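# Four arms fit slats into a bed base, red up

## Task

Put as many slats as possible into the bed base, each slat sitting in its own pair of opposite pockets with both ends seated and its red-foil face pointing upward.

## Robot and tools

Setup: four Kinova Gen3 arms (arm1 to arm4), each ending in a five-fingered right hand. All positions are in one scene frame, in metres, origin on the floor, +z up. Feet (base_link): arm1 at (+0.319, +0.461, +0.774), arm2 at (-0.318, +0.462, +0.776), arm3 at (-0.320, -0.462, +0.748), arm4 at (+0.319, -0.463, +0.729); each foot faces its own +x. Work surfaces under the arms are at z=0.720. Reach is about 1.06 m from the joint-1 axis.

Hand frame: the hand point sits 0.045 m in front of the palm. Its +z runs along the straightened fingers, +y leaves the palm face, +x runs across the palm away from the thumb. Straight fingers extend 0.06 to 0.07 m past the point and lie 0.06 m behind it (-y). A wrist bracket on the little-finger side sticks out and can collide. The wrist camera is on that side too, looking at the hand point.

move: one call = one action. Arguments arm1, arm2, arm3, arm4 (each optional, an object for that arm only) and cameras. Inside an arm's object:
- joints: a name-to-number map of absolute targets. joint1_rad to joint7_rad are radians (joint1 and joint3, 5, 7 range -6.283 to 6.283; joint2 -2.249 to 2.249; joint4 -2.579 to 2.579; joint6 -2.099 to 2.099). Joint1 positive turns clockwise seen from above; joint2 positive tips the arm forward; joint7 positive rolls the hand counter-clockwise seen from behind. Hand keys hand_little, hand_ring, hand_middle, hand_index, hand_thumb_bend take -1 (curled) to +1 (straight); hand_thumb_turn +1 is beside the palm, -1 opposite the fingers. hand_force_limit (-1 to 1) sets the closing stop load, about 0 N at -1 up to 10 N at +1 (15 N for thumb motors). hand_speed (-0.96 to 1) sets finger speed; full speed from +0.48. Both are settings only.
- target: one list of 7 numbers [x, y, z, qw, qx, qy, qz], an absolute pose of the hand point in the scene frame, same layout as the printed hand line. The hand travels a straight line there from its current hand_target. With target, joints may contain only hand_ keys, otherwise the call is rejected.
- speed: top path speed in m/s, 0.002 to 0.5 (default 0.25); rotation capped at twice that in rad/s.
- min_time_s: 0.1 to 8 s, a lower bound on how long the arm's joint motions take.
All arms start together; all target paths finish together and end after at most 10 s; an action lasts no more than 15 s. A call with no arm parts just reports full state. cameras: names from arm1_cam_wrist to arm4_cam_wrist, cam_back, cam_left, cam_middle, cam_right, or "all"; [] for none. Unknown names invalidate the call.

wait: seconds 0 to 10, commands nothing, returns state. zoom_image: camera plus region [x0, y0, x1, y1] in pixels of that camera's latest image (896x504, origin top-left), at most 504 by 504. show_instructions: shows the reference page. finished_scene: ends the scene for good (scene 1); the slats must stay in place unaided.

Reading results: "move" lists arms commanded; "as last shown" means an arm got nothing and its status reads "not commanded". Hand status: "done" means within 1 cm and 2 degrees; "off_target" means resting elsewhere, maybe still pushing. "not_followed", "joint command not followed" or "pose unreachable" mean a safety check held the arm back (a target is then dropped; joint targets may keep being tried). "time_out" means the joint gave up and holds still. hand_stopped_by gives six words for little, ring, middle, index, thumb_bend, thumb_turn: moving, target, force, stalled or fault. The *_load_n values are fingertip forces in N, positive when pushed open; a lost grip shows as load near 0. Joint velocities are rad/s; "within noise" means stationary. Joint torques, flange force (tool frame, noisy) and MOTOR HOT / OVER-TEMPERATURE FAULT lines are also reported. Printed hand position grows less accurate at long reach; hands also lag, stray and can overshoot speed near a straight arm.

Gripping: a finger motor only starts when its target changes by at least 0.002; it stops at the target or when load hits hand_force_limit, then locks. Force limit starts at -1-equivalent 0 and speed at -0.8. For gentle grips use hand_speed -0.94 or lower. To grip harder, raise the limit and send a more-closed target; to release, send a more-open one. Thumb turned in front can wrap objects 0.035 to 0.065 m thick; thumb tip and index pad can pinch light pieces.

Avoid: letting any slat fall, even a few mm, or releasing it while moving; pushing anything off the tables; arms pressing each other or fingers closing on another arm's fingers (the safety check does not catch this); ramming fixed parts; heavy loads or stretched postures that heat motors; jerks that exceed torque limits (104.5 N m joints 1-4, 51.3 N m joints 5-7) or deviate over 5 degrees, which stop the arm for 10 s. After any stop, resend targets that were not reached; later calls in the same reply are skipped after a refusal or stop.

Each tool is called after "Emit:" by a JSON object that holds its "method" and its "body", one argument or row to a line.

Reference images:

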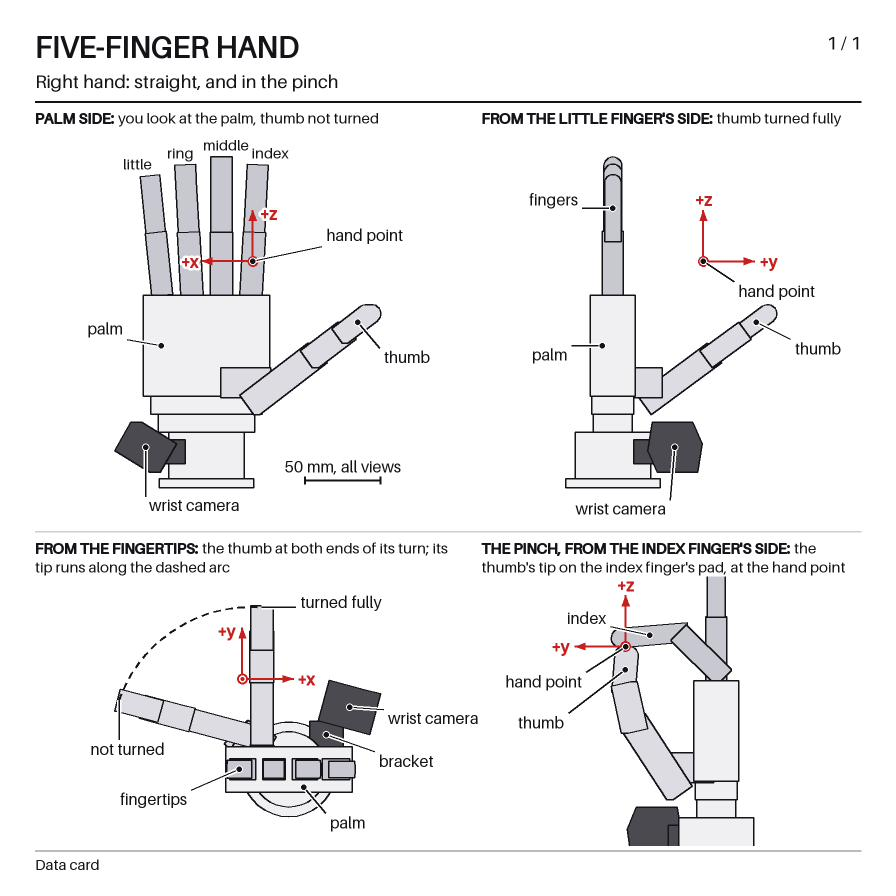

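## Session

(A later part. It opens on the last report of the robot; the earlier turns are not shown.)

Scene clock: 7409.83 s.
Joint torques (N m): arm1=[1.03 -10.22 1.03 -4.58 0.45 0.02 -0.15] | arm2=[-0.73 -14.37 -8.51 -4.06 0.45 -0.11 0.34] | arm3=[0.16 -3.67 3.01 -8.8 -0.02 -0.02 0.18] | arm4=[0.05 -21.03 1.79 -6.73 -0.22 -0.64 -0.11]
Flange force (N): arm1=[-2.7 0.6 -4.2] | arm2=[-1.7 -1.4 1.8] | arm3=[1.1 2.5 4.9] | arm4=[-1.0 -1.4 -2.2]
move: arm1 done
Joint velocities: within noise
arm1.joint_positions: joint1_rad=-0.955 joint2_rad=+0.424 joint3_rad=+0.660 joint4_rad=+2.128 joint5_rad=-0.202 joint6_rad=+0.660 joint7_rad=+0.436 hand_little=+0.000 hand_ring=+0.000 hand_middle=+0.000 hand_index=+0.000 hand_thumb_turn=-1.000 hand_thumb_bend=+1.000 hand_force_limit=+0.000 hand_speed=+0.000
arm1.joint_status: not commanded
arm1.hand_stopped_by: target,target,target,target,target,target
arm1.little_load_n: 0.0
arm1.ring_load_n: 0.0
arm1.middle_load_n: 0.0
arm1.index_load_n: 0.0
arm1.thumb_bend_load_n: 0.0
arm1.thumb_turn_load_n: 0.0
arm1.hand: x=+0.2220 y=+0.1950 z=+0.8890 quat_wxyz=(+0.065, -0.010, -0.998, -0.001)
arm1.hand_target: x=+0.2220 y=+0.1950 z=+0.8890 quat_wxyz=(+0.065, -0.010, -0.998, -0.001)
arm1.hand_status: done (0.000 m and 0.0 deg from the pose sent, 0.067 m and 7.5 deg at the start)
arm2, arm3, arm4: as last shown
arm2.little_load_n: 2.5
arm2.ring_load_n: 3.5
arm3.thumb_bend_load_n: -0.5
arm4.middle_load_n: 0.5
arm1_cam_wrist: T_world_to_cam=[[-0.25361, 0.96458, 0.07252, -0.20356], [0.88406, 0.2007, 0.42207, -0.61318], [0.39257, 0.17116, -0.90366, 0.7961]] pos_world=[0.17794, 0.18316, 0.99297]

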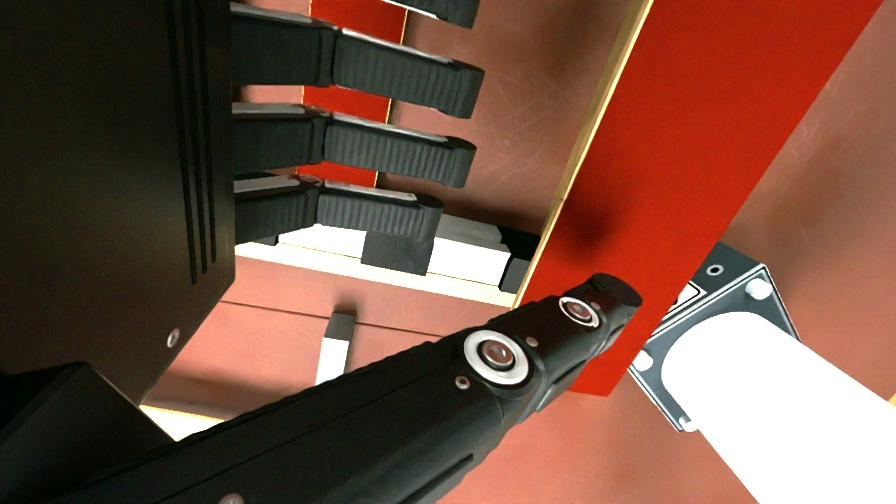

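Emit:
{"method": "move", "body": {
  "arm1": {"target": [0.224, 0.249, 0.893, -0.0651, 0.0104, 0.9978, 0.0007], "speed": 0.12, "joints": {"hand_speed": -0.4, "hand_thumb_bend": 0.6}},
  "cameras": ["arm1_cam_wrist"]
}}

Scene clock: 7432.23 s.
Joint torques (N m): arm1=[1.04 -7.95 0.5 -4.34 0.42 -0.01 -0.19] | arm2=[-0.76 -14.36 -8.52 -4.05 0.43 -0.09 0.33] | arm3=[0.15 -3.65 3.08 -8.8 -0.1 0.01 0.2] | arm4=[0.09 -21.02 1.81 -6.73 -0.21 -0.63 -0.11]
Flange force (N): arm1=[-2.9 0.7 -5.1] | arm2=[-1.6 -1.4 1.8] | arm3=[0.9 2.1 5.1] | arm4=[-0.9 -1.3 -2.2]
move: arm1 done
Joint velocities: within noise
arm1.joint_positions: joint1_rad=-1.008 joint2_rad=+0.313 joint3_rad=+0.719 joint4_rad=+2.277 joint5_rad=-0.130 joint6_rad=+0.605 joint7_rad=+0.409 hand_little=+0.000 hand_ring=+0.000 hand_middle=+0.000 hand_index=+0.000 hand_thumb_turn=-1.000 hand_thumb_bend=+0.600 hand_force_limit=+0.000 hand_speed=-0.400
arm1.joint_status: all done
arm1.hand_stopped_by: target,target,target,target,target,target
arm1.little_load_n: 0.0
arm1.ring_load_n: 0.5
arm1.middle_load_n: 0.0
arm1.index_load_n: 0.0
arm1.thumb_bend_load_n: 0.0
arm1.thumb_turn_load_n: 0.0
arm1.hand: x=+0.2240 y=+0.2490 z=+0.8930 quat_wxyz=(+0.065, -0.010, -0.998, -0.001)
arm1.hand_target: x=+0.2240 y=+0.2490 z=+0.8930 quat_wxyz=(+0.065, -0.010, -0.998, -0.001)
arm1.hand_status: done (0.000 m and 0.0 deg from the pose sent, 0.054 m and 0.0 deg at the start)
arm2, arm3, arm4: as last shown
arm2.ring_load_n: 3.0
arm3.middle_load_n: 0.5
arm3.thumb_bend_load_n: 0.0
arm4.middle_load_n: 0.0
arm1_cam_wrist: T_world_to_cam=[[-0.25363, 0.96458, 0.07251, -0.25542], [0.88406, 0.20073, 0.42208, -0.62748], [0.39257, 0.17116, -0.90366, 0.78969]] pos_world=[0.17994, 0.23716, 0.99697]

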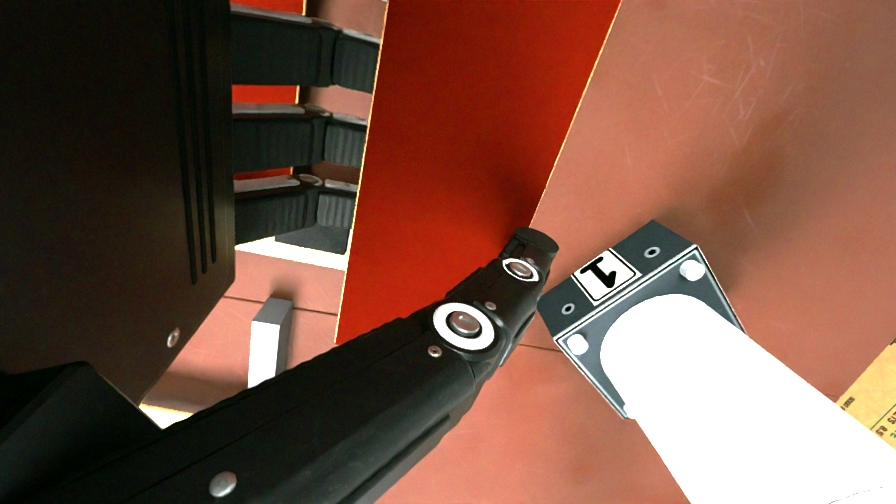

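Emit:
{"method": "zoom_image", "body": {
  "camera": "arm1_cam_wrist",
  "region": [320, 130, 600, 330]
}}

Scaled by 1.800 from the camera's image (finer frame: 1280x720).

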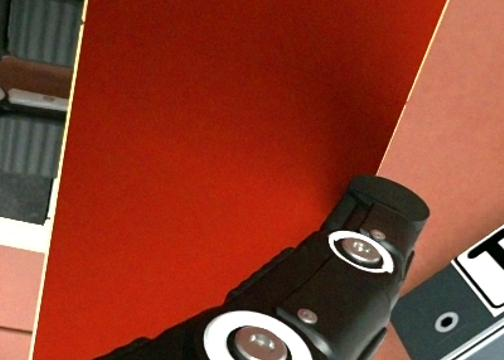

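Emit:
{"method": "move", "body": {
  "arm1": {"target": [0.224, 0.246, 0.8965, -0.0651, 0.0104, 0.9978, 0.0007], "speed": 0.05, "joints": {"hand_speed": -0.6, "hand_thumb_bend": 0.2}},
  "cameras": []
}}

Emit:
{"method": "move", "body": {
  "arm1": {"joints": {"hand_thumb_bend": 0.04}},
  "cameras": ["arm1_cam_wrist"]
}}

Scene clock: 7461.13 s.
Joint torques (N m): arm1=[1 -7.94 0.49 -4.5 0.44 0.01 -0.16] | arm2=[-0.77 -14.38 -8.48 -4.06 0.46 -0.09 0.33] | arm3=[0.11 -3.66 3 -8.84 -0.06 0.02 0.22] | arm4=[0.04 -21.01 1.8 -6.76 -0.21 -0.63 -0.09]
Flange force (N): arm1=[-2.8 0.9 -4.8] | arm2=[-1.5 -1.4 1.7] | arm3=[1.1 2.3 5.1] | arm4=[-0.8 -1.4 -2.3]
move: arm1 done
Joint velocities: within noise
arm1.joint_positions: joint1_rad=-1.014 joint2_rad=+0.310 joint3_rad=+0.723 joint4_rad=+2.263 joint5_rad=-0.125 joint6_rad=+0.622 joint7_rad=+0.402 hand_little=+0.000 hand_ring=+0.000 hand_middle=+0.000 hand_index=+0.000 hand_thumb_turn=-1.000 hand_thumb_bend=+0.200 hand_force_limit=+0.000 hand_speed=-0.600
arm1.joint_status: all done
arm1.hand_stopped_by: target,target,target,target,target,target
arm1.little_load_n: 0.0
arm1.ring_load_n: 0.0
arm1.middle_load_n: 0.0
arm1.index_load_n: 0.0
arm1.thumb_bend_load_n: 0.0
arm1.thumb_turn_load_n: 0.0
arm1.hand: x=+0.2240 y=+0.2460 z=+0.8965 quat_wxyz=(+0.065, -0.010, -0.998, -0.001)
arm1.hand_target: x=+0.2240 y=+0.2460 z=+0.8965 quat_wxyz=(+0.065, -0.010, -0.998, -0.001)
arm1.hand_status: done (0.000 m and 0.0 deg from the pose sent, 0.005 m and 0.0 deg at the start)
arm2, arm3, arm4: as last shown
arm2.little_load_n: 2.0
arm2.ring_load_n: 3.5
arm2.index_load_n: 11.5
arm3.middle_load_n: 0.0
arm4.thumb_bend_load_n: -0.5

Scene clock: 7461.90 s.
Joint torques (N m): arm1=[1.03 -7.93 0.5 -4.45 0.44 -0.01 -0.19] | arm2=[-0.79 -14.38 -8.59 -4.11 0.42 -0.12 0.34] | arm3=[0.13 -3.7 2.89 -8.84 -0.08 -0.04 0.25] | arm4=[0.06 -21.05 1.77 -6.71 -0.22 -0.63 -0.07]
Flange force (N): arm1=[-2.7 0.7 -5.0] | arm2=[-1.5 -1.4 1.9] | arm3=[1.5 2.9 4.6] | arm4=[-1.1 -1.3 -2.1]
move: arm1 done
Joint velocities: within noise
arm1.joint_positions: joint1_rad=-1.014 joint2_rad=+0.310 joint3_rad=+0.723 joint4_rad=+2.263 joint5_rad=-0.125 joint6_rad=+0.622 joint7_rad=+0.402 hand_little=+0.000 hand_ring=+0.000 hand_middle=+0.000 hand_index=+0.000 hand_thumb_turn=-1.000 hand_thumb_bend=+0.040 hand_force_limit=+0.000 hand_speed=-0.600
arm1.joint_status: all done
arm1.hand_stopped_by: target,target,target,target,target,target
arm1.little_load_n: 0.5
arm1.ring_load_n: 0.5
arm1.middle_load_n: 0.0
arm1.index_load_n: 0.0
arm1.thumb_bend_load_n: 0.0
arm1.thumb_turn_load_n: 0.0
arm1.hand: x=+0.2240 y=+0.2460 z=+0.8965 quat_wxyz=(+0.065, -0.010, -0.998, -0.001)
arm1.hand_target: x=+0.2240 y=+0.2460 z=+0.8965 quat_wxyz=(+0.065, -0.010, -0.998, -0.001)
arm1.hand_status: not commanded
arm2, arm3: as last shown
arm2.little_load_n: 2.5
arm2.index_load_n: 12.0
arm2.thumb_turn_load_n: 0.5
arm4.joint_positions: joint1_rad=+3.778 joint2_rad=+0.900 joint3_rad=+0.000 joint4_rad=+1.300 joint5_rad=+0.000 joint6_rad=+0.600 joint7_rad=-1.821 hand_little=+1.000 hand_ring=+1.000 hand_middle=+1.000 hand_index=+1.000 hand_thumb_turn=+1.000 hand_thumb_bend=+1.000 hand_force_limit=+0.000 hand_speed=-0.800
arm4.joint_status: not commanded
arm4.hand_stopped_by: target,target,target,target,target,target
arm4.little_load_n: 0.0
arm4.ring_load_n: -0.5
arm4.middle_load_n: 0.0
arm4.index_load_n: 0.0
arm4.thumb_bend_load_n: -0.5
arm4.thumb_turn_load_n: 0.0
arm4.hand: x=+0.3472 y=-1.1959 z=+0.8062 quat_wxyz=(-0.132, -0.777, -0.606, +0.111)
arm4.hand_target: x=+0.3472 y=-1.1959 z=+0.8062 quat_wxyz=(-0.132, -0.777, -0.606, +0.111)
arm4.hand_status: not commanded
arm1_cam_wrist: T_world_to_cam=[[-0.25352, 0.9646, 0.07256, -0.25285], [0.88409, 0.20061, 0.42207, -0.62832], [0.39257, 0.17116, -0.90365, 0.79337]] pos_world=[0.17994, 0.23416, 1.00047]

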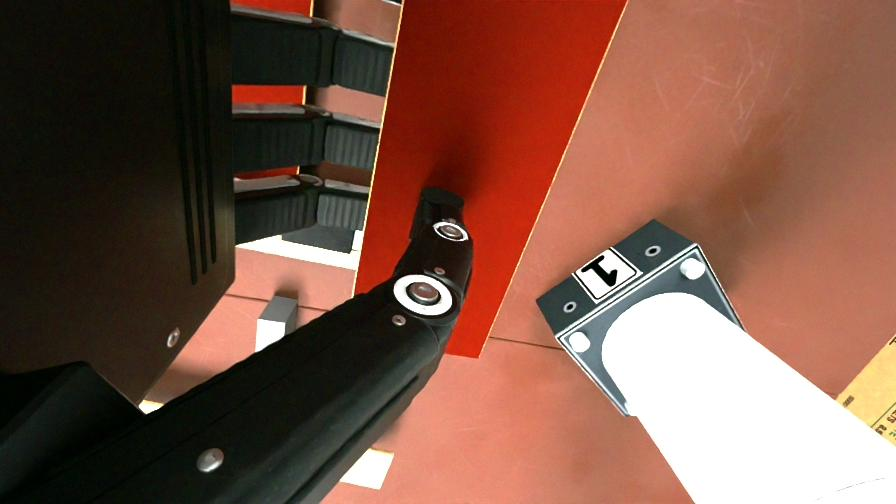

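Emit:
{"method": "move", "body": {
  "arm1": {"joints": {"hand_little": -0.35, "hand_ring": -0.35, "hand_middle": -0.35, "hand_index": -0.35, "hand_force_limit": -0.5, "hand_speed": -0.92}},
  "cameras": []
}}

Emit:
{"method": "move", "body": {
  "arm1": {"joints": {"hand_little": -0.4, "hand_ring": -0.4, "hand_middle": -0.4, "hand_index": -0.4, "hand_force_limit": 0.3, "hand_speed": -0.9}},
  "cameras": ["arm1_cam_wrist", "arm2_cam_wrist"]
}}

Scene clock: 7478.47 s.
Joint torques (N m): arm1=[0.73 -8.15 0.33 -4.26 0.37 0.27 -0.2] | arm2=[-0.11 -14.04 -7.54 -3.53 0.56 0.47 0.29] | arm3=[0.08 -3.72 2.96 -8.83 0.02 -0.01 0.19] | arm4=[0.06 -21.04 1.76 -6.71 -0.22 -0.63 -0.1]
Flange force (N): arm1=[-1.6 0.1 -3.2] | arm2=[-3.1 -0.9 0.3] | arm3=[1.1 2.6 5.0] | arm4=[-1.1 -1.3 -2.2]
move: arm1 off_target
Joint velocities: within noise
arm1.joint_positions: joint1_rad=-1.014 joint2_rad=+0.310 joint3_rad=+0.723 joint4_rad=+2.263 joint5_rad=-0.125 joint6_rad=+0.622 joint7_rad=+0.402 hand_little=-0.118 hand_ring=-0.148 hand_middle=-0.170 hand_index=-0.186 hand_thumb_turn=-1.000 hand_thumb_bend=+0.040 hand_force_limit=-0.500 hand_speed=-0.920
arm1.joint_status: hand_little off_target (ended at -0.118, target -0.350); hand_ring off_target (ended at -0.148, target -0.350); hand_middle off_target (ended at -0.170, target -0.350); hand_index off_target (ended at -0.186, target -0.350); the others done
arm1.hand_stopped_by: force,force,force,force,target,target
arm1.little_load_n: 2.0
arm1.ring_load_n: 3.5
arm1.middle_load_n: 4.0
arm1.index_load_n: 3.0
arm1.thumb_bend_load_n: 1.5
arm1.thumb_turn_load_n: 0.0
arm1.hand: x=+0.2240 y=+0.2460 z=+0.8965 quat_wxyz=(+0.065, -0.010, -0.998, -0.001)
arm1.hand_target: x=+0.2240 y=+0.2460 z=+0.8965 quat_wxyz=(+0.065, -0.010, -0.998, -0.001)
arm1.hand_status: not commanded
arm2, arm3, arm4: as last shown
arm2.little_load_n: 3.0
arm2.ring_load_n: 4.0
arm2.middle_load_n: 6.5
arm2.index_load_n: 11.0
arm2.thumb_bend_load_n: 3.0
arm2.thumb_turn_load_n: 0.0
arm4.ring_load_n: 0.0
arm4.thumb_bend_load_n: 0.0

Scene clock: 7479.00 s.
Joint torques (N m): arm1=[0.8 -8.3 0.54 -4.23 0.45 0.46 -0.36] | arm2=[0.19 -13.6 -6.76 -3.14 0.8 0.82 0.3] | arm3=[0.11 -3.68 3 -8.72 -0.05 0.01 0.18] | arm4=[0.03 -21.03 1.78 -6.76 -0.24 -0.65 -0.09]
Flange force (N): arm1=[-1.2 -0.5 -1.2] | arm2=[-3.6 -0.3 -1.5] | arm3=[1.0 2.2 4.8] | arm4=[-0.9 -1.4 -2.2]
move: arm1 off_target
Joint velocities: within noise
arm1.joint_positions: joint1_rad=-1.014 joint2_rad=+0.310 joint3_rad=+0.723 joint4_rad=+2.263 joint5_rad=-0.125 joint6_rad=+0.622 joint7_rad=+0.402 hand_little=-0.163 hand_ring=-0.173 hand_middle=-0.187 hand_index=-0.211 hand_thumb_turn=-1.000 hand_thumb_bend=+0.040 hand_force_limit=+0.300 hand_speed=-0.900
arm1.joint_status: hand_little off_target (ended at -0.163, target -0.400); hand_ring off_target (ended at -0.173, target -0.400); hand_middle off_target (ended at -0.187, target -0.400); hand_index off_target (ended at -0.211, target -0.400); the others done
arm1.hand_stopped_by: force,force,force,force,target,target
arm1.little_load_n: 7.5
arm1.ring_load_n: 6.5
arm1.middle_load_n: 6.5
arm1.index_load_n: 8.0
arm1.thumb_bend_load_n: 1.5
arm1.thumb_turn_load_n: 0.0
arm1.hand: x=+0.2240 y=+0.2460 z=+0.8965 quat_wxyz=(+0.065, -0.010, -0.998, -0.001)
arm1.hand_target: x=+0.2240 y=+0.2460 z=+0.8965 quat_wxyz=(+0.065, -0.010, -0.998, -0.001)
arm1.hand_status: not commanded
arm2, arm3, arm4: as last shown
arm2.little_load_n: 3.5
arm2.index_load_n: 9.5
arm2.thumb_bend_load_n: 3.5
arm3.index_load_n: 0.5
arm1_cam_wrist: T_world_to_cam=[[-0.25352, 0.9646, 0.07256, -0.25285], [0.88409, 0.20061, 0.42207, -0.62832], [0.39257, 0.17116, -0.90365, 0.79337]] pos_world=[0.17994, 0.23416, 1.00047]
arm2_cam_wrist: T_world_to_cam=[[-0.21783, 0.97598, -0.00159, -0.22158], [0.81941, 0.18377, 0.54295, -0.5668], [0.53021, 0.11697, -0.83976, 0.83647]] pos_world=[-0.02733, 0.22259, 1.00983]

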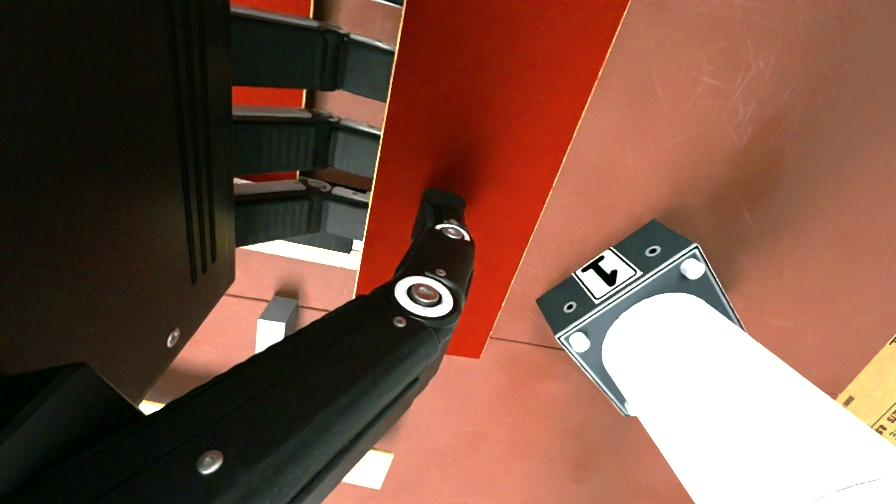

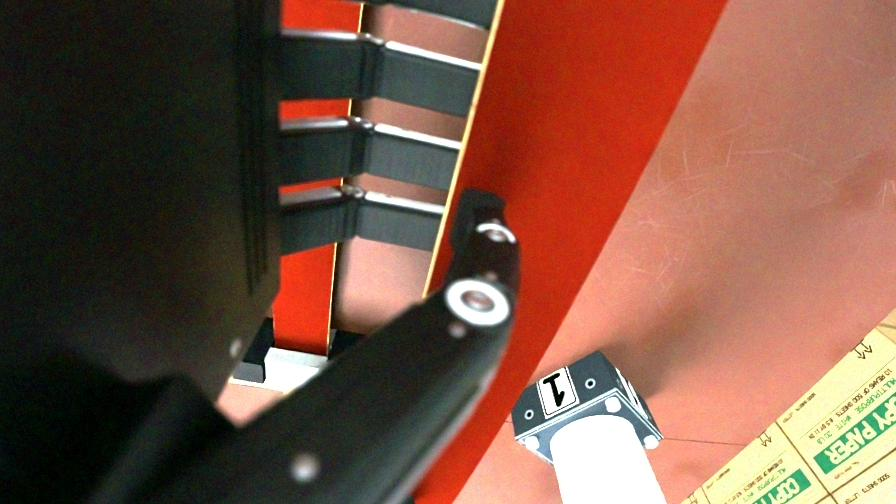

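Emit:
{"method": "move", "body": {
  "arm2": {"joints": {"hand_little": -0.13, "hand_ring": -0.13, "hand_middle": -0.13, "hand_index": -0.13, "hand_thumb_bend": 0.3, "hand_speed": -0.7}},
  "cameras": []
}}

Emit:
{"method": "move", "body": {
  "arm2": {"target": [0.03, 0.2505, 0.909, 0, 0.0, -1.0, 0], "speed": 0.05},
  "cameras": ["arm1_cam_wrist", "arm2_cam_wrist"]
}}

Scene clock: 7496.23 s.
Joint torques (N m): arm1=[0.8 -8.24 0.51 -5.16 0.72 -0.24 -0.07] | arm2=[-0.91 -13.78 -8.12 -3.57 0.4 -0.05 0.34] | arm3=[0.12 -3.71 3.01 -8.83 -0.03 0.02 0.2] | arm4=[0.05 -21.06 1.79 -6.72 -0.19 -0.62 -0.08]
Flange force (N): arm1=[-2.8 1.2 -2.9] | arm2=[-1.6 -1.9 -0.2] | arm3=[1.0 2.5 5.1] | arm4=[-1.0 -1.3 -2.1]
move: arm2 done
Joint velocities: within noise
arm1, arm4: as last shown
arm1.little_load_n: 5.5
arm1.ring_load_n: 5.5
arm1.middle_load_n: 6.0
arm1.index_load_n: 8.5
arm1.thumb_bend_load_n: 2.0
arm1.thumb_turn_load_n: 0.5
arm2.joint_positions: joint1_rad=-5.803 joint2_rad=+0.932 joint3_rad=+4.848 joint4_rad=+1.785 joint5_rad=+0.954 joint6_rad=+1.343 joint7_rad=-1.765 hand_little=-0.130 hand_ring=-0.130 hand_middle=-0.130 hand_index=-0.130 hand_thumb_turn=-1.000 hand_thumb_bend=+0.300 hand_force_limit=+0.300 hand_speed=-0.700
arm2.joint_status: all done
arm2.hand_stopped_by: target,target,target,target,target,target
arm2.little_load_n: 0.0
arm2.ring_load_n: 0.0
arm2.middle_load_n: 0.0
arm2.index_load_n: 0.0
arm2.thumb_bend_load_n: -0.5
arm2.thumb_turn_load_n: 0.0
arm2.hand: x=+0.0300 y=+0.2370 z=+0.9100 quat_wxyz=(+0.000, +0.000, -1.000, +0.000)
arm2.hand_target: x=+0.0300 y=+0.2370 z=+0.9100 quat_wxyz=(+0.000, +0.000, -1.000, +0.000)
arm2.hand_status: not commanded
arm3.joint_positions: joint1_rad=-1.395 joint2_rad=+0.464 joint3_rad=+2.045 joint4_rad=+2.048 joint5_rad=-0.417 joint6_rad=+1.335 joint7_rad=-0.184 hand_little=+0.300 hand_ring=+0.300 hand_middle=+0.300 hand_index=+0.300 hand_thumb_turn=-1.000 hand_thumb_bend=+0.800 hand_force_limit=+0.000 hand_speed=+0.200
arm3.joint_status: not commanded
arm3.hand_stopped_by: target,target,target,target,target,target
arm3.little_load_n: 0.0
arm3.ring_load_n: 0.0
arm3.middle_load_n: 0.0
arm3.index_load_n: 0.0
arm3.thumb_bend_load_n: 0.0
arm3.thumb_turn_load_n: 0.0
arm3.hand: x=-0.2000 y=-0.2500 z=+1.0200 quat_wxyz=(+0.000, +0.707, -0.707, +0.000)
arm3.hand_target: x=-0.2000 y=-0.2500 z=+1.0200 quat_wxyz=(+0.000, +0.707, -0.707, +0.000)
arm3.hand_status: not commanded

Scene clock: 7497.20 s.
Joint torques (N m): arm1=[0.83 -8.16 0.53 -5.23 0.75 -0.23 -0.04] | arm2=[-0.94 -13.52 -8.07 -3.64 0.4 -0.08 0.35] | arm3=[0.23 -3.67 3.01 -8.73 -0.03 -0.04 0.24] | arm4=[0.04 -21.03 1.8 -6.73 -0.24 -0.62 -0.09]
Flange force (N): arm1=[-3.1 1.6 -3.0] | arm2=[-1.5 -1.8 0.0] | arm3=[1.0 2.7 4.5] | arm4=[-0.9 -1.4 -2.2]
move: arm2 done
Joint velocities: within noise
arm1, arm3, arm4: as last shown
arm1.little_load_n: 6.0
arm1.middle_load_n: 6.5
arm1.thumb_turn_load_n: 0.0
arm2.joint_positions: joint1_rad=-5.814 joint2_rad=+0.922 joint3_rad=+4.843 joint4_rad=+1.816 joint5_rad=+0.949 joint6_rad=+1.328 joint7_rad=-1.802 hand_little=-0.130 hand_ring=-0.130 hand_middle=-0.130 hand_index=-0.130 hand_thumb_turn=-1.000 hand_thumb_bend=+0.300 hand_force_limit=+0.300 hand_speed=-0.700
arm2.joint_status: not commanded
arm2.hand_stopped_by: target,target,target,target,target,target
arm2.little_load_n: 0.0
arm2.ring_load_n: 0.0
arm2.middle_load_n: 0.0
arm2.index_load_n: 0.0
arm2.thumb_bend_load_n: -0.5
arm2.thumb_turn_load_n: -0.5
arm2.hand: x=+0.0300 y=+0.2505 z=+0.9090 quat_wxyz=(+0.000, +0.000, -1.000, +0.000)
arm2.hand_target: x=+0.0300 y=+0.2505 z=+0.9090 quat_wxyz=(+0.000, +0.000, -1.000, +0.000)
arm2.hand_status: done (0.000 m and 0.0 deg from the pose sent, 0.014 m and 0.0 deg at the start)
arm1_cam_wrist: T_world_to_cam=[[-0.25352, 0.9646, 0.07256, -0.25285], [0.88409, 0.20061, 0.42207, -0.62832], [0.39257, 0.17116, -0.90365, 0.79337]] pos_world=[0.17994, 0.23416, 1.00047]
arm2_cam_wrist: T_world_to_cam=[[-0.21791, 0.97597, -0.00165, -0.23471], [0.81939, 0.18387, 0.54296, -0.56876], [0.53021, 0.11697, -0.83976, 0.83405]] pos_world=[-0.02733, 0.23609, 1.00883]

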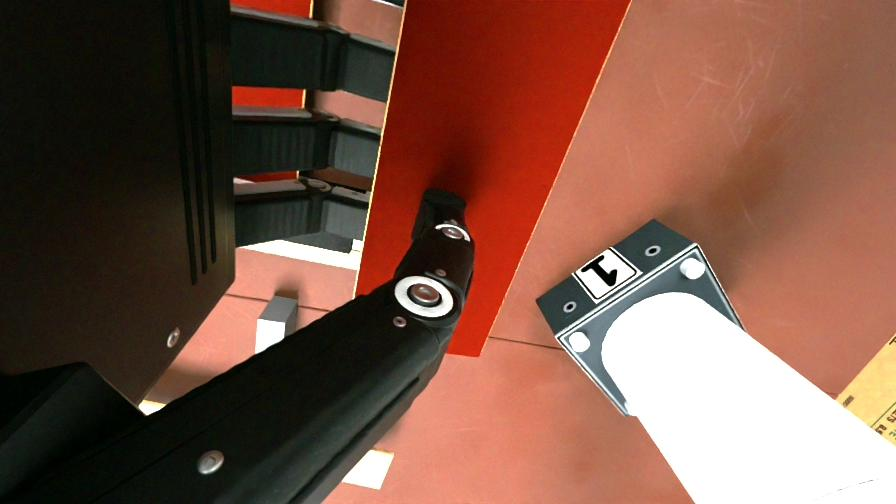

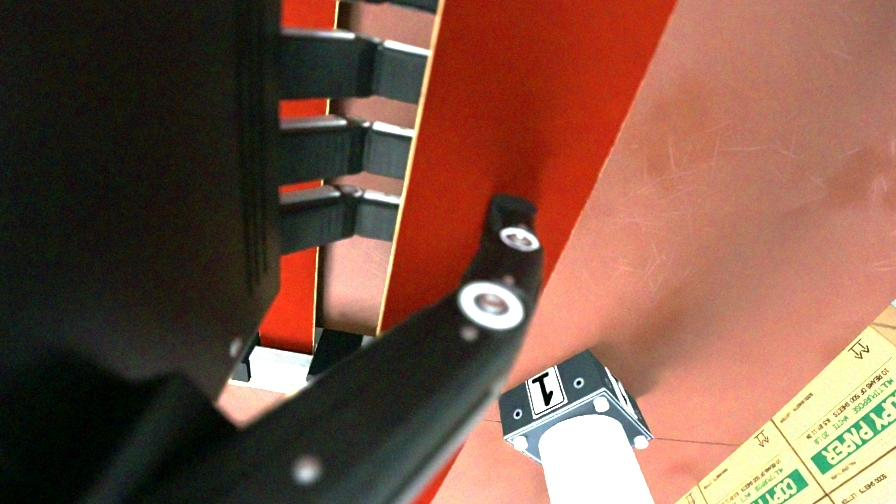

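Emit:
{"method": "move", "body": {
  "arm2": {"target": [0.03, 0.2505, 0.909, -0.01309, 0.0, 0.99991, 0], "speed": 0.05, "joints": {"hand_thumb_bend": 0.04}},
  "cameras": []
}}

Emit:
{"method": "move", "body": {
  "arm2": {"joints": {"hand_little": -0.36, "hand_ring": -0.36, "hand_middle": -0.36, "hand_index": -0.36, "hand_force_limit": 0.2, "hand_speed": -0.92}},
  "cameras": ["arm1_cam_wrist", "arm2_cam_wrist"]
}}

Scene clock: 7520.23 s.
Joint torques (N m): arm1=[1.42 -8.03 1.05 -4.33 0.75 0.24 -0.33] | arm2=[-0.32 -13.84 -7.54 -3.98 0.94 0.05 0.31] | arm3=[0.13 -3.67 3.08 -8.78 -0.04 -0.03 0.21] | arm4=[0.05 -21.03 1.77 -6.74 -0.23 -0.65 -0.1]
Flange force (N): arm1=[-3.4 -0.4 -2.5] | arm2=[-1.7 -0.2 -0.7] | arm3=[0.7 2.1 4.9] | arm4=[-1.0 -1.4 -2.2]
move: arm2 done
Joint velocities: within noise
arm1, arm3, arm4: as last shown
arm1.little_load_n: 7.0
arm1.ring_load_n: 6.5
arm1.middle_load_n: 7.0
arm1.index_load_n: 7.5
arm1.thumb_bend_load_n: 2.5
arm2.joint_positions: joint1_rad=-5.838 joint2_rad=+0.922 joint3_rad=+4.856 joint4_rad=+1.794 joint5_rad=+0.940 joint6_rad=+1.356 joint7_rad=-1.799 hand_little=-0.130 hand_ring=-0.130 hand_middle=-0.130 hand_index=-0.130 hand_thumb_turn=-1.000 hand_thumb_bend=+0.041 hand_force_limit=+0.300 hand_speed=-0.700
arm2.joint_status: all done
arm2.hand_stopped_by: target,target,target,target,target,target
arm2.little_load_n: 0.0
arm2.ring_load_n: 0.0
arm2.middle_load_n: 0.0
arm2.index_load_n: 0.0
arm2.thumb_bend_load_n: 2.5
arm2.thumb_turn_load_n: 0.0
arm2.hand: x=+0.0300 y=+0.2505 z=+0.9090 quat_wxyz=(+0.013, +0.000, -1.000, +0.000)
arm2.hand_target: x=+0.0300 y=+0.2505 z=+0.9090 quat_wxyz=(+0.013, +0.000, -1.000, +0.000)
arm2.hand_status: done (0.000 m and 0.0 deg from the pose sent, 0.000 m and 1.5 deg at the start)

Scene clock: 7521.33 s.
Joint torques (N m): arm1=[1.62 -8.4 1.61 -5.29 1.27 -0.01 -0.19] | arm2=[-0.97 -13.01 -6.99 -3.64 0.94 0 0.22] | arm3=[0.11 -3.7 3.05 -8.78 -0.02 -0.02 0.15] | arm4=[0.04 -21.01 1.78 -6.7 -0.22 -0.63 -0.09]
Flange force (N): arm1=[-5.2 0.1 0.5] | arm2=[0.5 -0.7 -3.5] | arm3=[0.9 2.3 5.0] | arm4=[-1.0 -1.4 -2.2]
move: arm2 off_target
Joint velocities: within noise
arm1, arm3, arm4: as last shown
arm1.little_load_n: 7.5
arm1.ring_load_n: 7.0
arm1.thumb_bend_load_n: 2.0
arm2.joint_positions: joint1_rad=-5.838 joint2_rad=+0.922 joint3_rad=+4.856 joint4_rad=+1.794 joint5_rad=+0.940 joint6_rad=+1.356 joint7_rad=-1.799 hand_little=-0.202 hand_ring=-0.187 hand_middle=-0.180 hand_index=-0.180 hand_thumb_turn=-1.000 hand_thumb_bend=+0.042 hand_force_limit=+0.200 hand_speed=-0.920
arm2.joint_status: hand_little off_target (ended at -0.202, target -0.360); hand_ring off_target (ended at -0.187, target -0.360); hand_middle off_target (ended at -0.180, target -0.360); hand_index off_target (ended at -0.180, target -0.360); the others done
arm2.hand_stopped_by: force,force,force,force,target,target
arm2.little_load_n: 6.5
arm2.ring_load_n: 6.5
arm2.middle_load_n: 6.5
arm2.index_load_n: 8.0
arm2.thumb_bend_load_n: 3.5
arm2.thumb_turn_load_n: 0.0
arm2.hand: x=+0.0300 y=+0.2505 z=+0.9090 quat_wxyz=(+0.013, +0.000, -1.000, +0.000)
arm2.hand_target: x=+0.0300 y=+0.2505 z=+0.9090 quat_wxyz=(+0.013, +0.000, -1.000, +0.000)
arm2.hand_status: not commanded
arm1_cam_wrist: T_world_to_cam=[[-0.25361, 0.96458, 0.07252, -0.25279], [0.88406, 0.2007, 0.42207, -0.62835], [0.39257, 0.17116, -0.90366, 0.79337]] pos_world=[0.17994, 0.23416, 1.00047]
arm2_cam_wrist: T_world_to_cam=[[-0.2178, 0.97598, 0.00411, -0.23994], [0.83336, 0.18378, 0.52129, -0.54948], [0.50801, 0.11696, -0.85337, 0.84709]] pos_world=[-0.02468, 0.23609, 1.01031]

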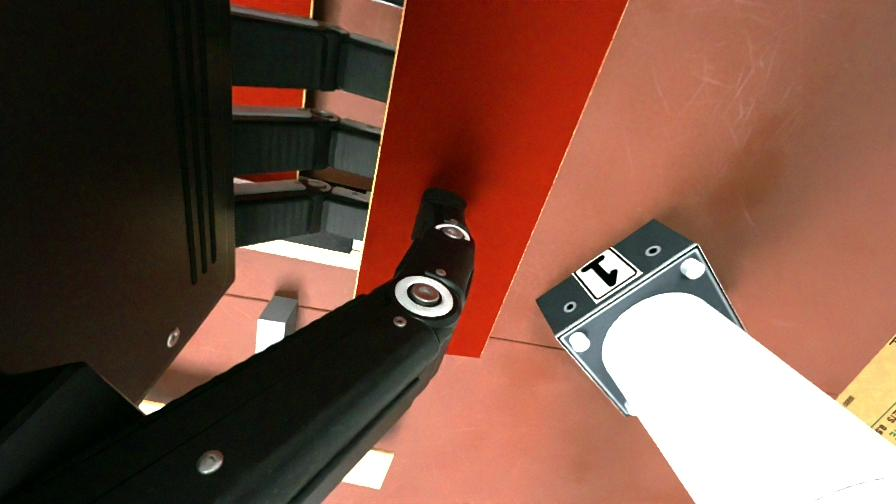

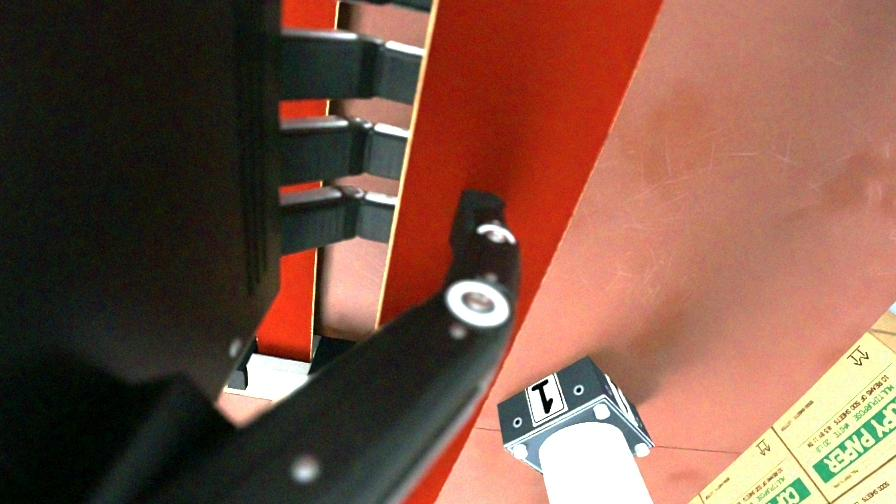

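Emit:
{"method": "move", "body": {
  "arm1": {"target": [0.2620, 0.2287, 0.8755, 0.01309, 0.00174, 0.99991, 0], "speed": 0.1},
  "arm2": {"target": [0.0681, 0.2297, 0.857, 0.0654, -0.0087, 0.99782, 0.0006], "speed": 0.1},
  "arm3": {"target": [-0.234, 0.147, 0.90, 0, 0.7071, -0.7071, 0], "speed": 0.35},
  "cameras": ["arm1_cam_wrist", "arm2_cam_wrist", "arm3_cam_wrist", "cam_back"]
}}

Scene clock: 7653.33 s.
Joint torques (N m): arm1=[0.56 -10.82 0.25 -4.31 0.06 0.6 -0.38] | arm2=[-0.3 -13.64 -6.49 -1.48 0.58 1.01 0.58] | arm3=[0.06 -14.76 5.96 -7.02 -0.05 -0.07 0.23] | arm4=[0.06 -21.02 1.75 -6.71 -0.21 -0.63 -0.1]
Flange force (N): arm1=[-0.6 -0.3 1.3] | arm2=[-3.5 -1.0 -2.6] | arm3=[4.2 2.3 3.2] | arm4=[-1.0 -1.3 -2.2]
move: arm1 done; arm2 done; arm3 not_followed
Joint velocities: within noise
arm1.joint_positions: joint1_rad=-0.826 joint2_rad=+0.383 joint3_rad=+0.538 joint4_rad=+2.236 joint5_rad=-0.365 joint6_rad=+0.628 joint7_rad=+0.619 hand_little=-0.163 hand_ring=-0.173 hand_middle=-0.187 hand_index=-0.211 hand_thumb_turn=-1.000 hand_thumb_bend=+0.040 hand_force_limit=+0.300 hand_speed=-0.900
arm1.joint_status: not commanded
arm1.hand_stopped_by: force,force,force,force,target,target
arm1.little_load_n: 7.5
arm1.ring_load_n: 7.0
arm1.middle_load_n: 7.0
arm1.index_load_n: 8.0
arm1.thumb_bend_load_n: 2.0
arm1.thumb_turn_load_n: 0.0
arm1.hand: x=+0.2620 y=+0.2287 z=+0.8755 quat_wxyz=(-0.013, -0.002, -1.000, +0.000)
arm1.hand_target: x=+0.2620 y=+0.2287 z=+0.8755 quat_wxyz=(-0.013, -0.002, -1.000, +0.000)
arm1.hand_status: done (0.000 m and 0.0 deg from the pose sent, 0.047 m and 9.0 deg at the start)
arm2.joint_positions: joint1_rad=-5.815 joint2_rad=+1.045 joint3_rad=+4.908 joint4_rad=+1.839 joint5_rad=+1.121 joint6_rad=+1.151 joint7_rad=-1.818 hand_little=-0.202 hand_ring=-0.187 hand_middle=-0.180 hand_index=-0.180 hand_thumb_turn=-1.000 hand_thumb_bend=+0.042 hand_force_limit=+0.200 hand_speed=-0.920
arm2.joint_status: not commanded
arm2.hand_stopped_by: force,force,force,force,target,target
arm2.little_load_n: 6.0
arm2.ring_load_n: 6.0
arm2.middle_load_n: 7.0
arm2.index_load_n: 8.5
arm2.thumb_bend_load_n: 4.0
arm2.thumb_turn_load_n: 0.0
arm2.hand: x=+0.0681 y=+0.2297 z=+0.8570 quat_wxyz=(-0.065, +0.009, -0.998, -0.001)
arm2.hand_target: x=+0.0681 y=+0.2297 z=+0.8570 quat_wxyz=(-0.065, +0.009, -0.998, -0.001)
arm2.hand_status: done (0.000 m and 0.0 deg from the pose sent, 0.068 m and 9.1 deg at the start)
arm3.joint_positions: joint1_rad=-1.023 joint2_rad=+0.818 joint3_rad=+1.332 joint4_rad=+1.636 joint5_rad=-0.818 joint6_rad=+1.337 joint7_rad=-0.550 hand_little=+0.300 hand_ring=+0.300 hand_middle=+0.300 hand_index=+0.300 hand_thumb_turn=-1.000 hand_thumb_bend=+0.800 hand_force_limit=+0.000 hand_speed=+0.200
arm3.joint_status: not commanded
arm3.hand_stopped_by: target,target,target,target,target,target
arm3.little_load_n: 0.0
arm3.ring_load_n: 0.0
arm3.middle_load_n: 0.0
arm3.index_load_n: 0.0
arm3.thumb_bend_load_n: 0.0
arm3.thumb_turn_load_n: 0.0
arm3.hand: x=-0.2260 y=+0.0101 z=+0.9406 quat_wxyz=(-0.007, +0.707, -0.707, -0.004)
arm3.hand_target: x=-0.2260 y=+0.0101 z=+0.9406 quat_wxyz=(-0.007, +0.707, -0.707, -0.004)
arm3.hand_status: not_followed (0.143 m and 1.0 deg from the pose sent, 0.416 m and 0.0 deg at the start; pose on its path clipped on 21 of 54 steps)
arm4: as last shown
arm4.little_load_n: -0.5
pose unreachable (arm3 arm): on one or more control steps of this call this arm could not follow its commanded pose, so it was not sent that pose on those steps. On the call's last step it was still not sent that pose. It may still have moved: this result reports where it is.
cause: moving toward the commanded pose would bring a part of the arm too close to another arm (the arm2 arm, along the way the arms are being sent, or toward where that arm still pushes).
arm1_cam_wrist: T_world_to_cam=[[-0.27828, 0.96006, 0.02895, -0.17931], [0.80391, 0.21631, 0.55402, -0.74772], [0.52564, 0.17744, -0.832, 0.6634]] pos_world=[0.20249, 0.21618, 0.97139]
arm2_cam_wrist: T_world_to_cam=[[-0.23288, 0.97204, -0.03, -0.18001], [0.73821, 0.19678, 0.64524, -0.653], [0.6331, 0.12812, -0.76339, 0.69762]] pos_world=[-0.00154, 0.21409, 0.9485]
arm3_cam_wrist: T_world_to_cam=[[-0.96238, -0.27139, -0.01325, -0.2041], [-0.23571, 0.80961, 0.53756, -0.5691], [-0.13516, 0.52046, -0.84312, 0.87292]] pos_world=[-0.21258, -0.04896, 1.0392]

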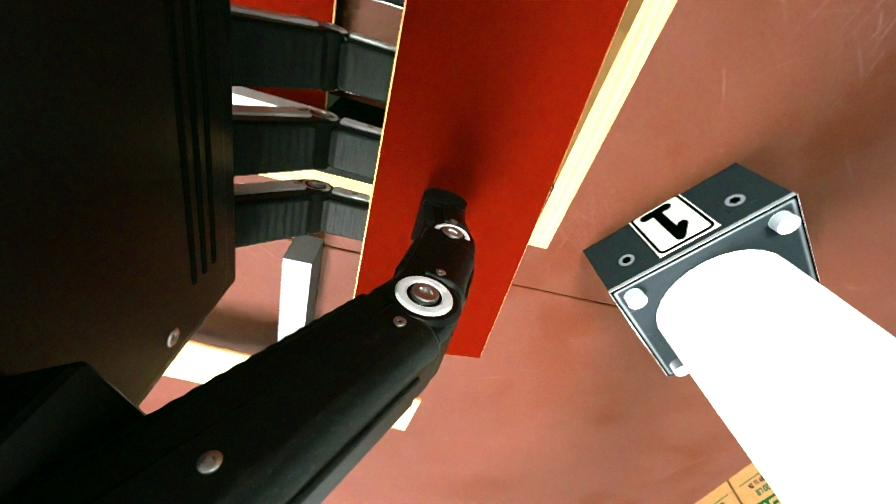

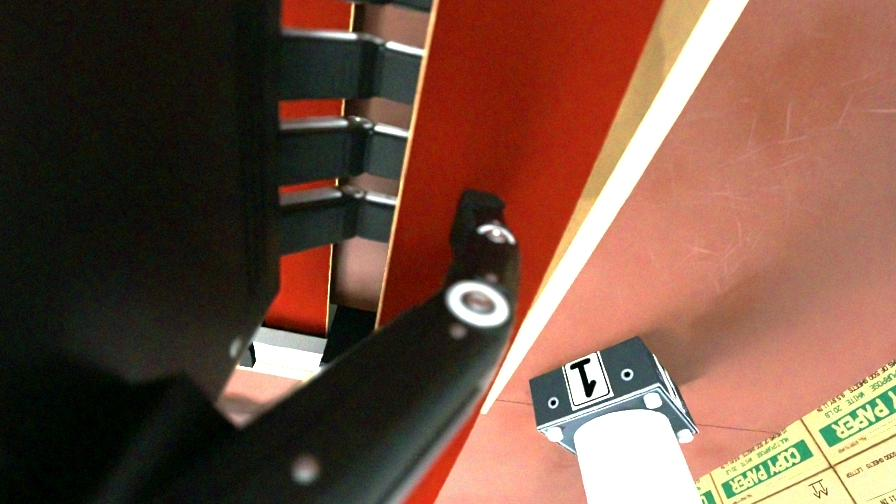

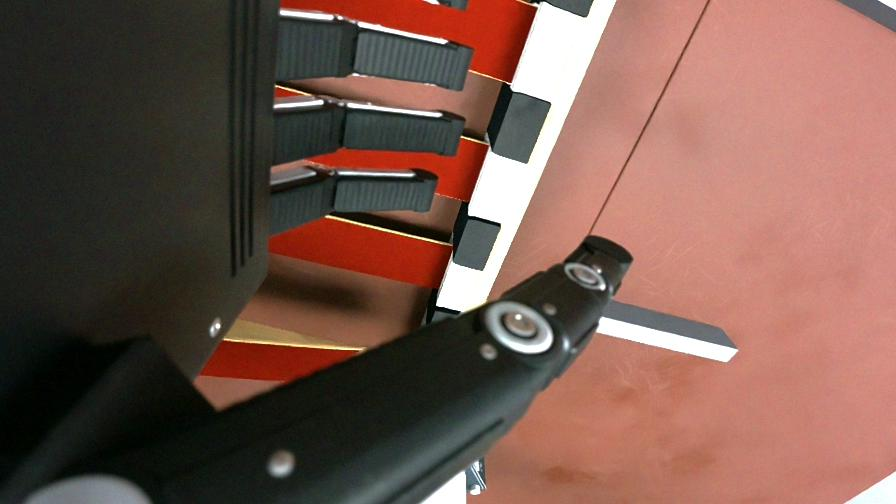

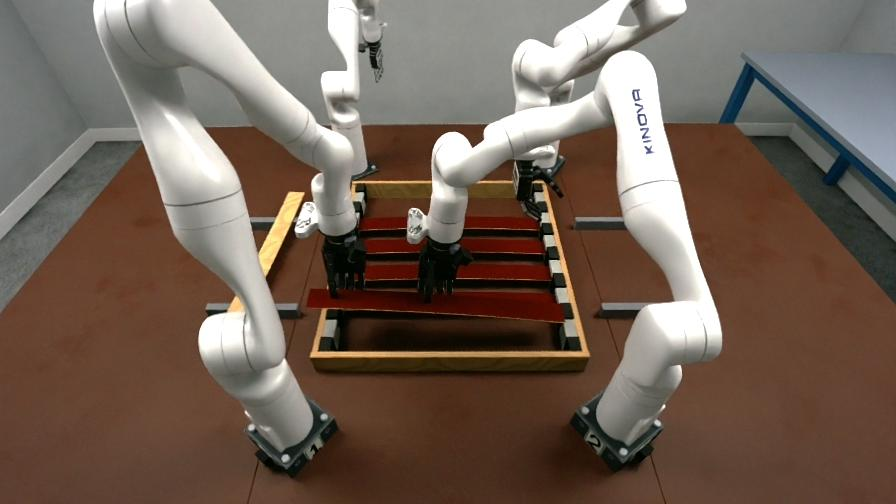

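Emit:
{"method": "zoom_image", "body": {
  "camera": "cam_back",
  "region": [520, 260, 620, 360]
}}

Emit:
{"method": "zoom_image", "body": {
  "camera": "cam_back",
  "region": [280, 260, 380, 360]
}}

Scaled by 5.040 from the camera's image (finer frame: 1280x720).

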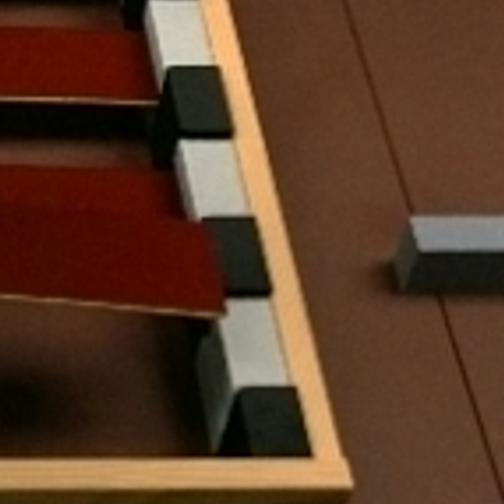

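Scaled by 5.040 from the camera's image (finer frame: 1280x720).

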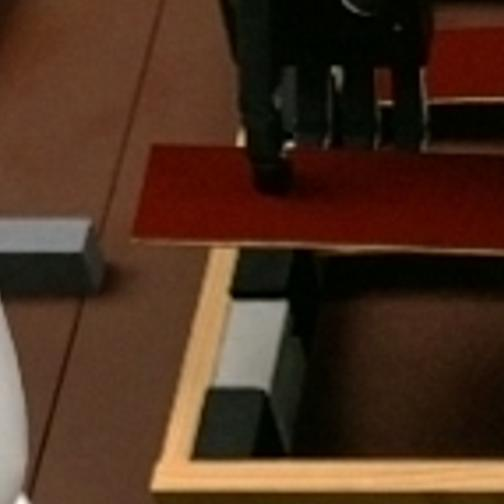

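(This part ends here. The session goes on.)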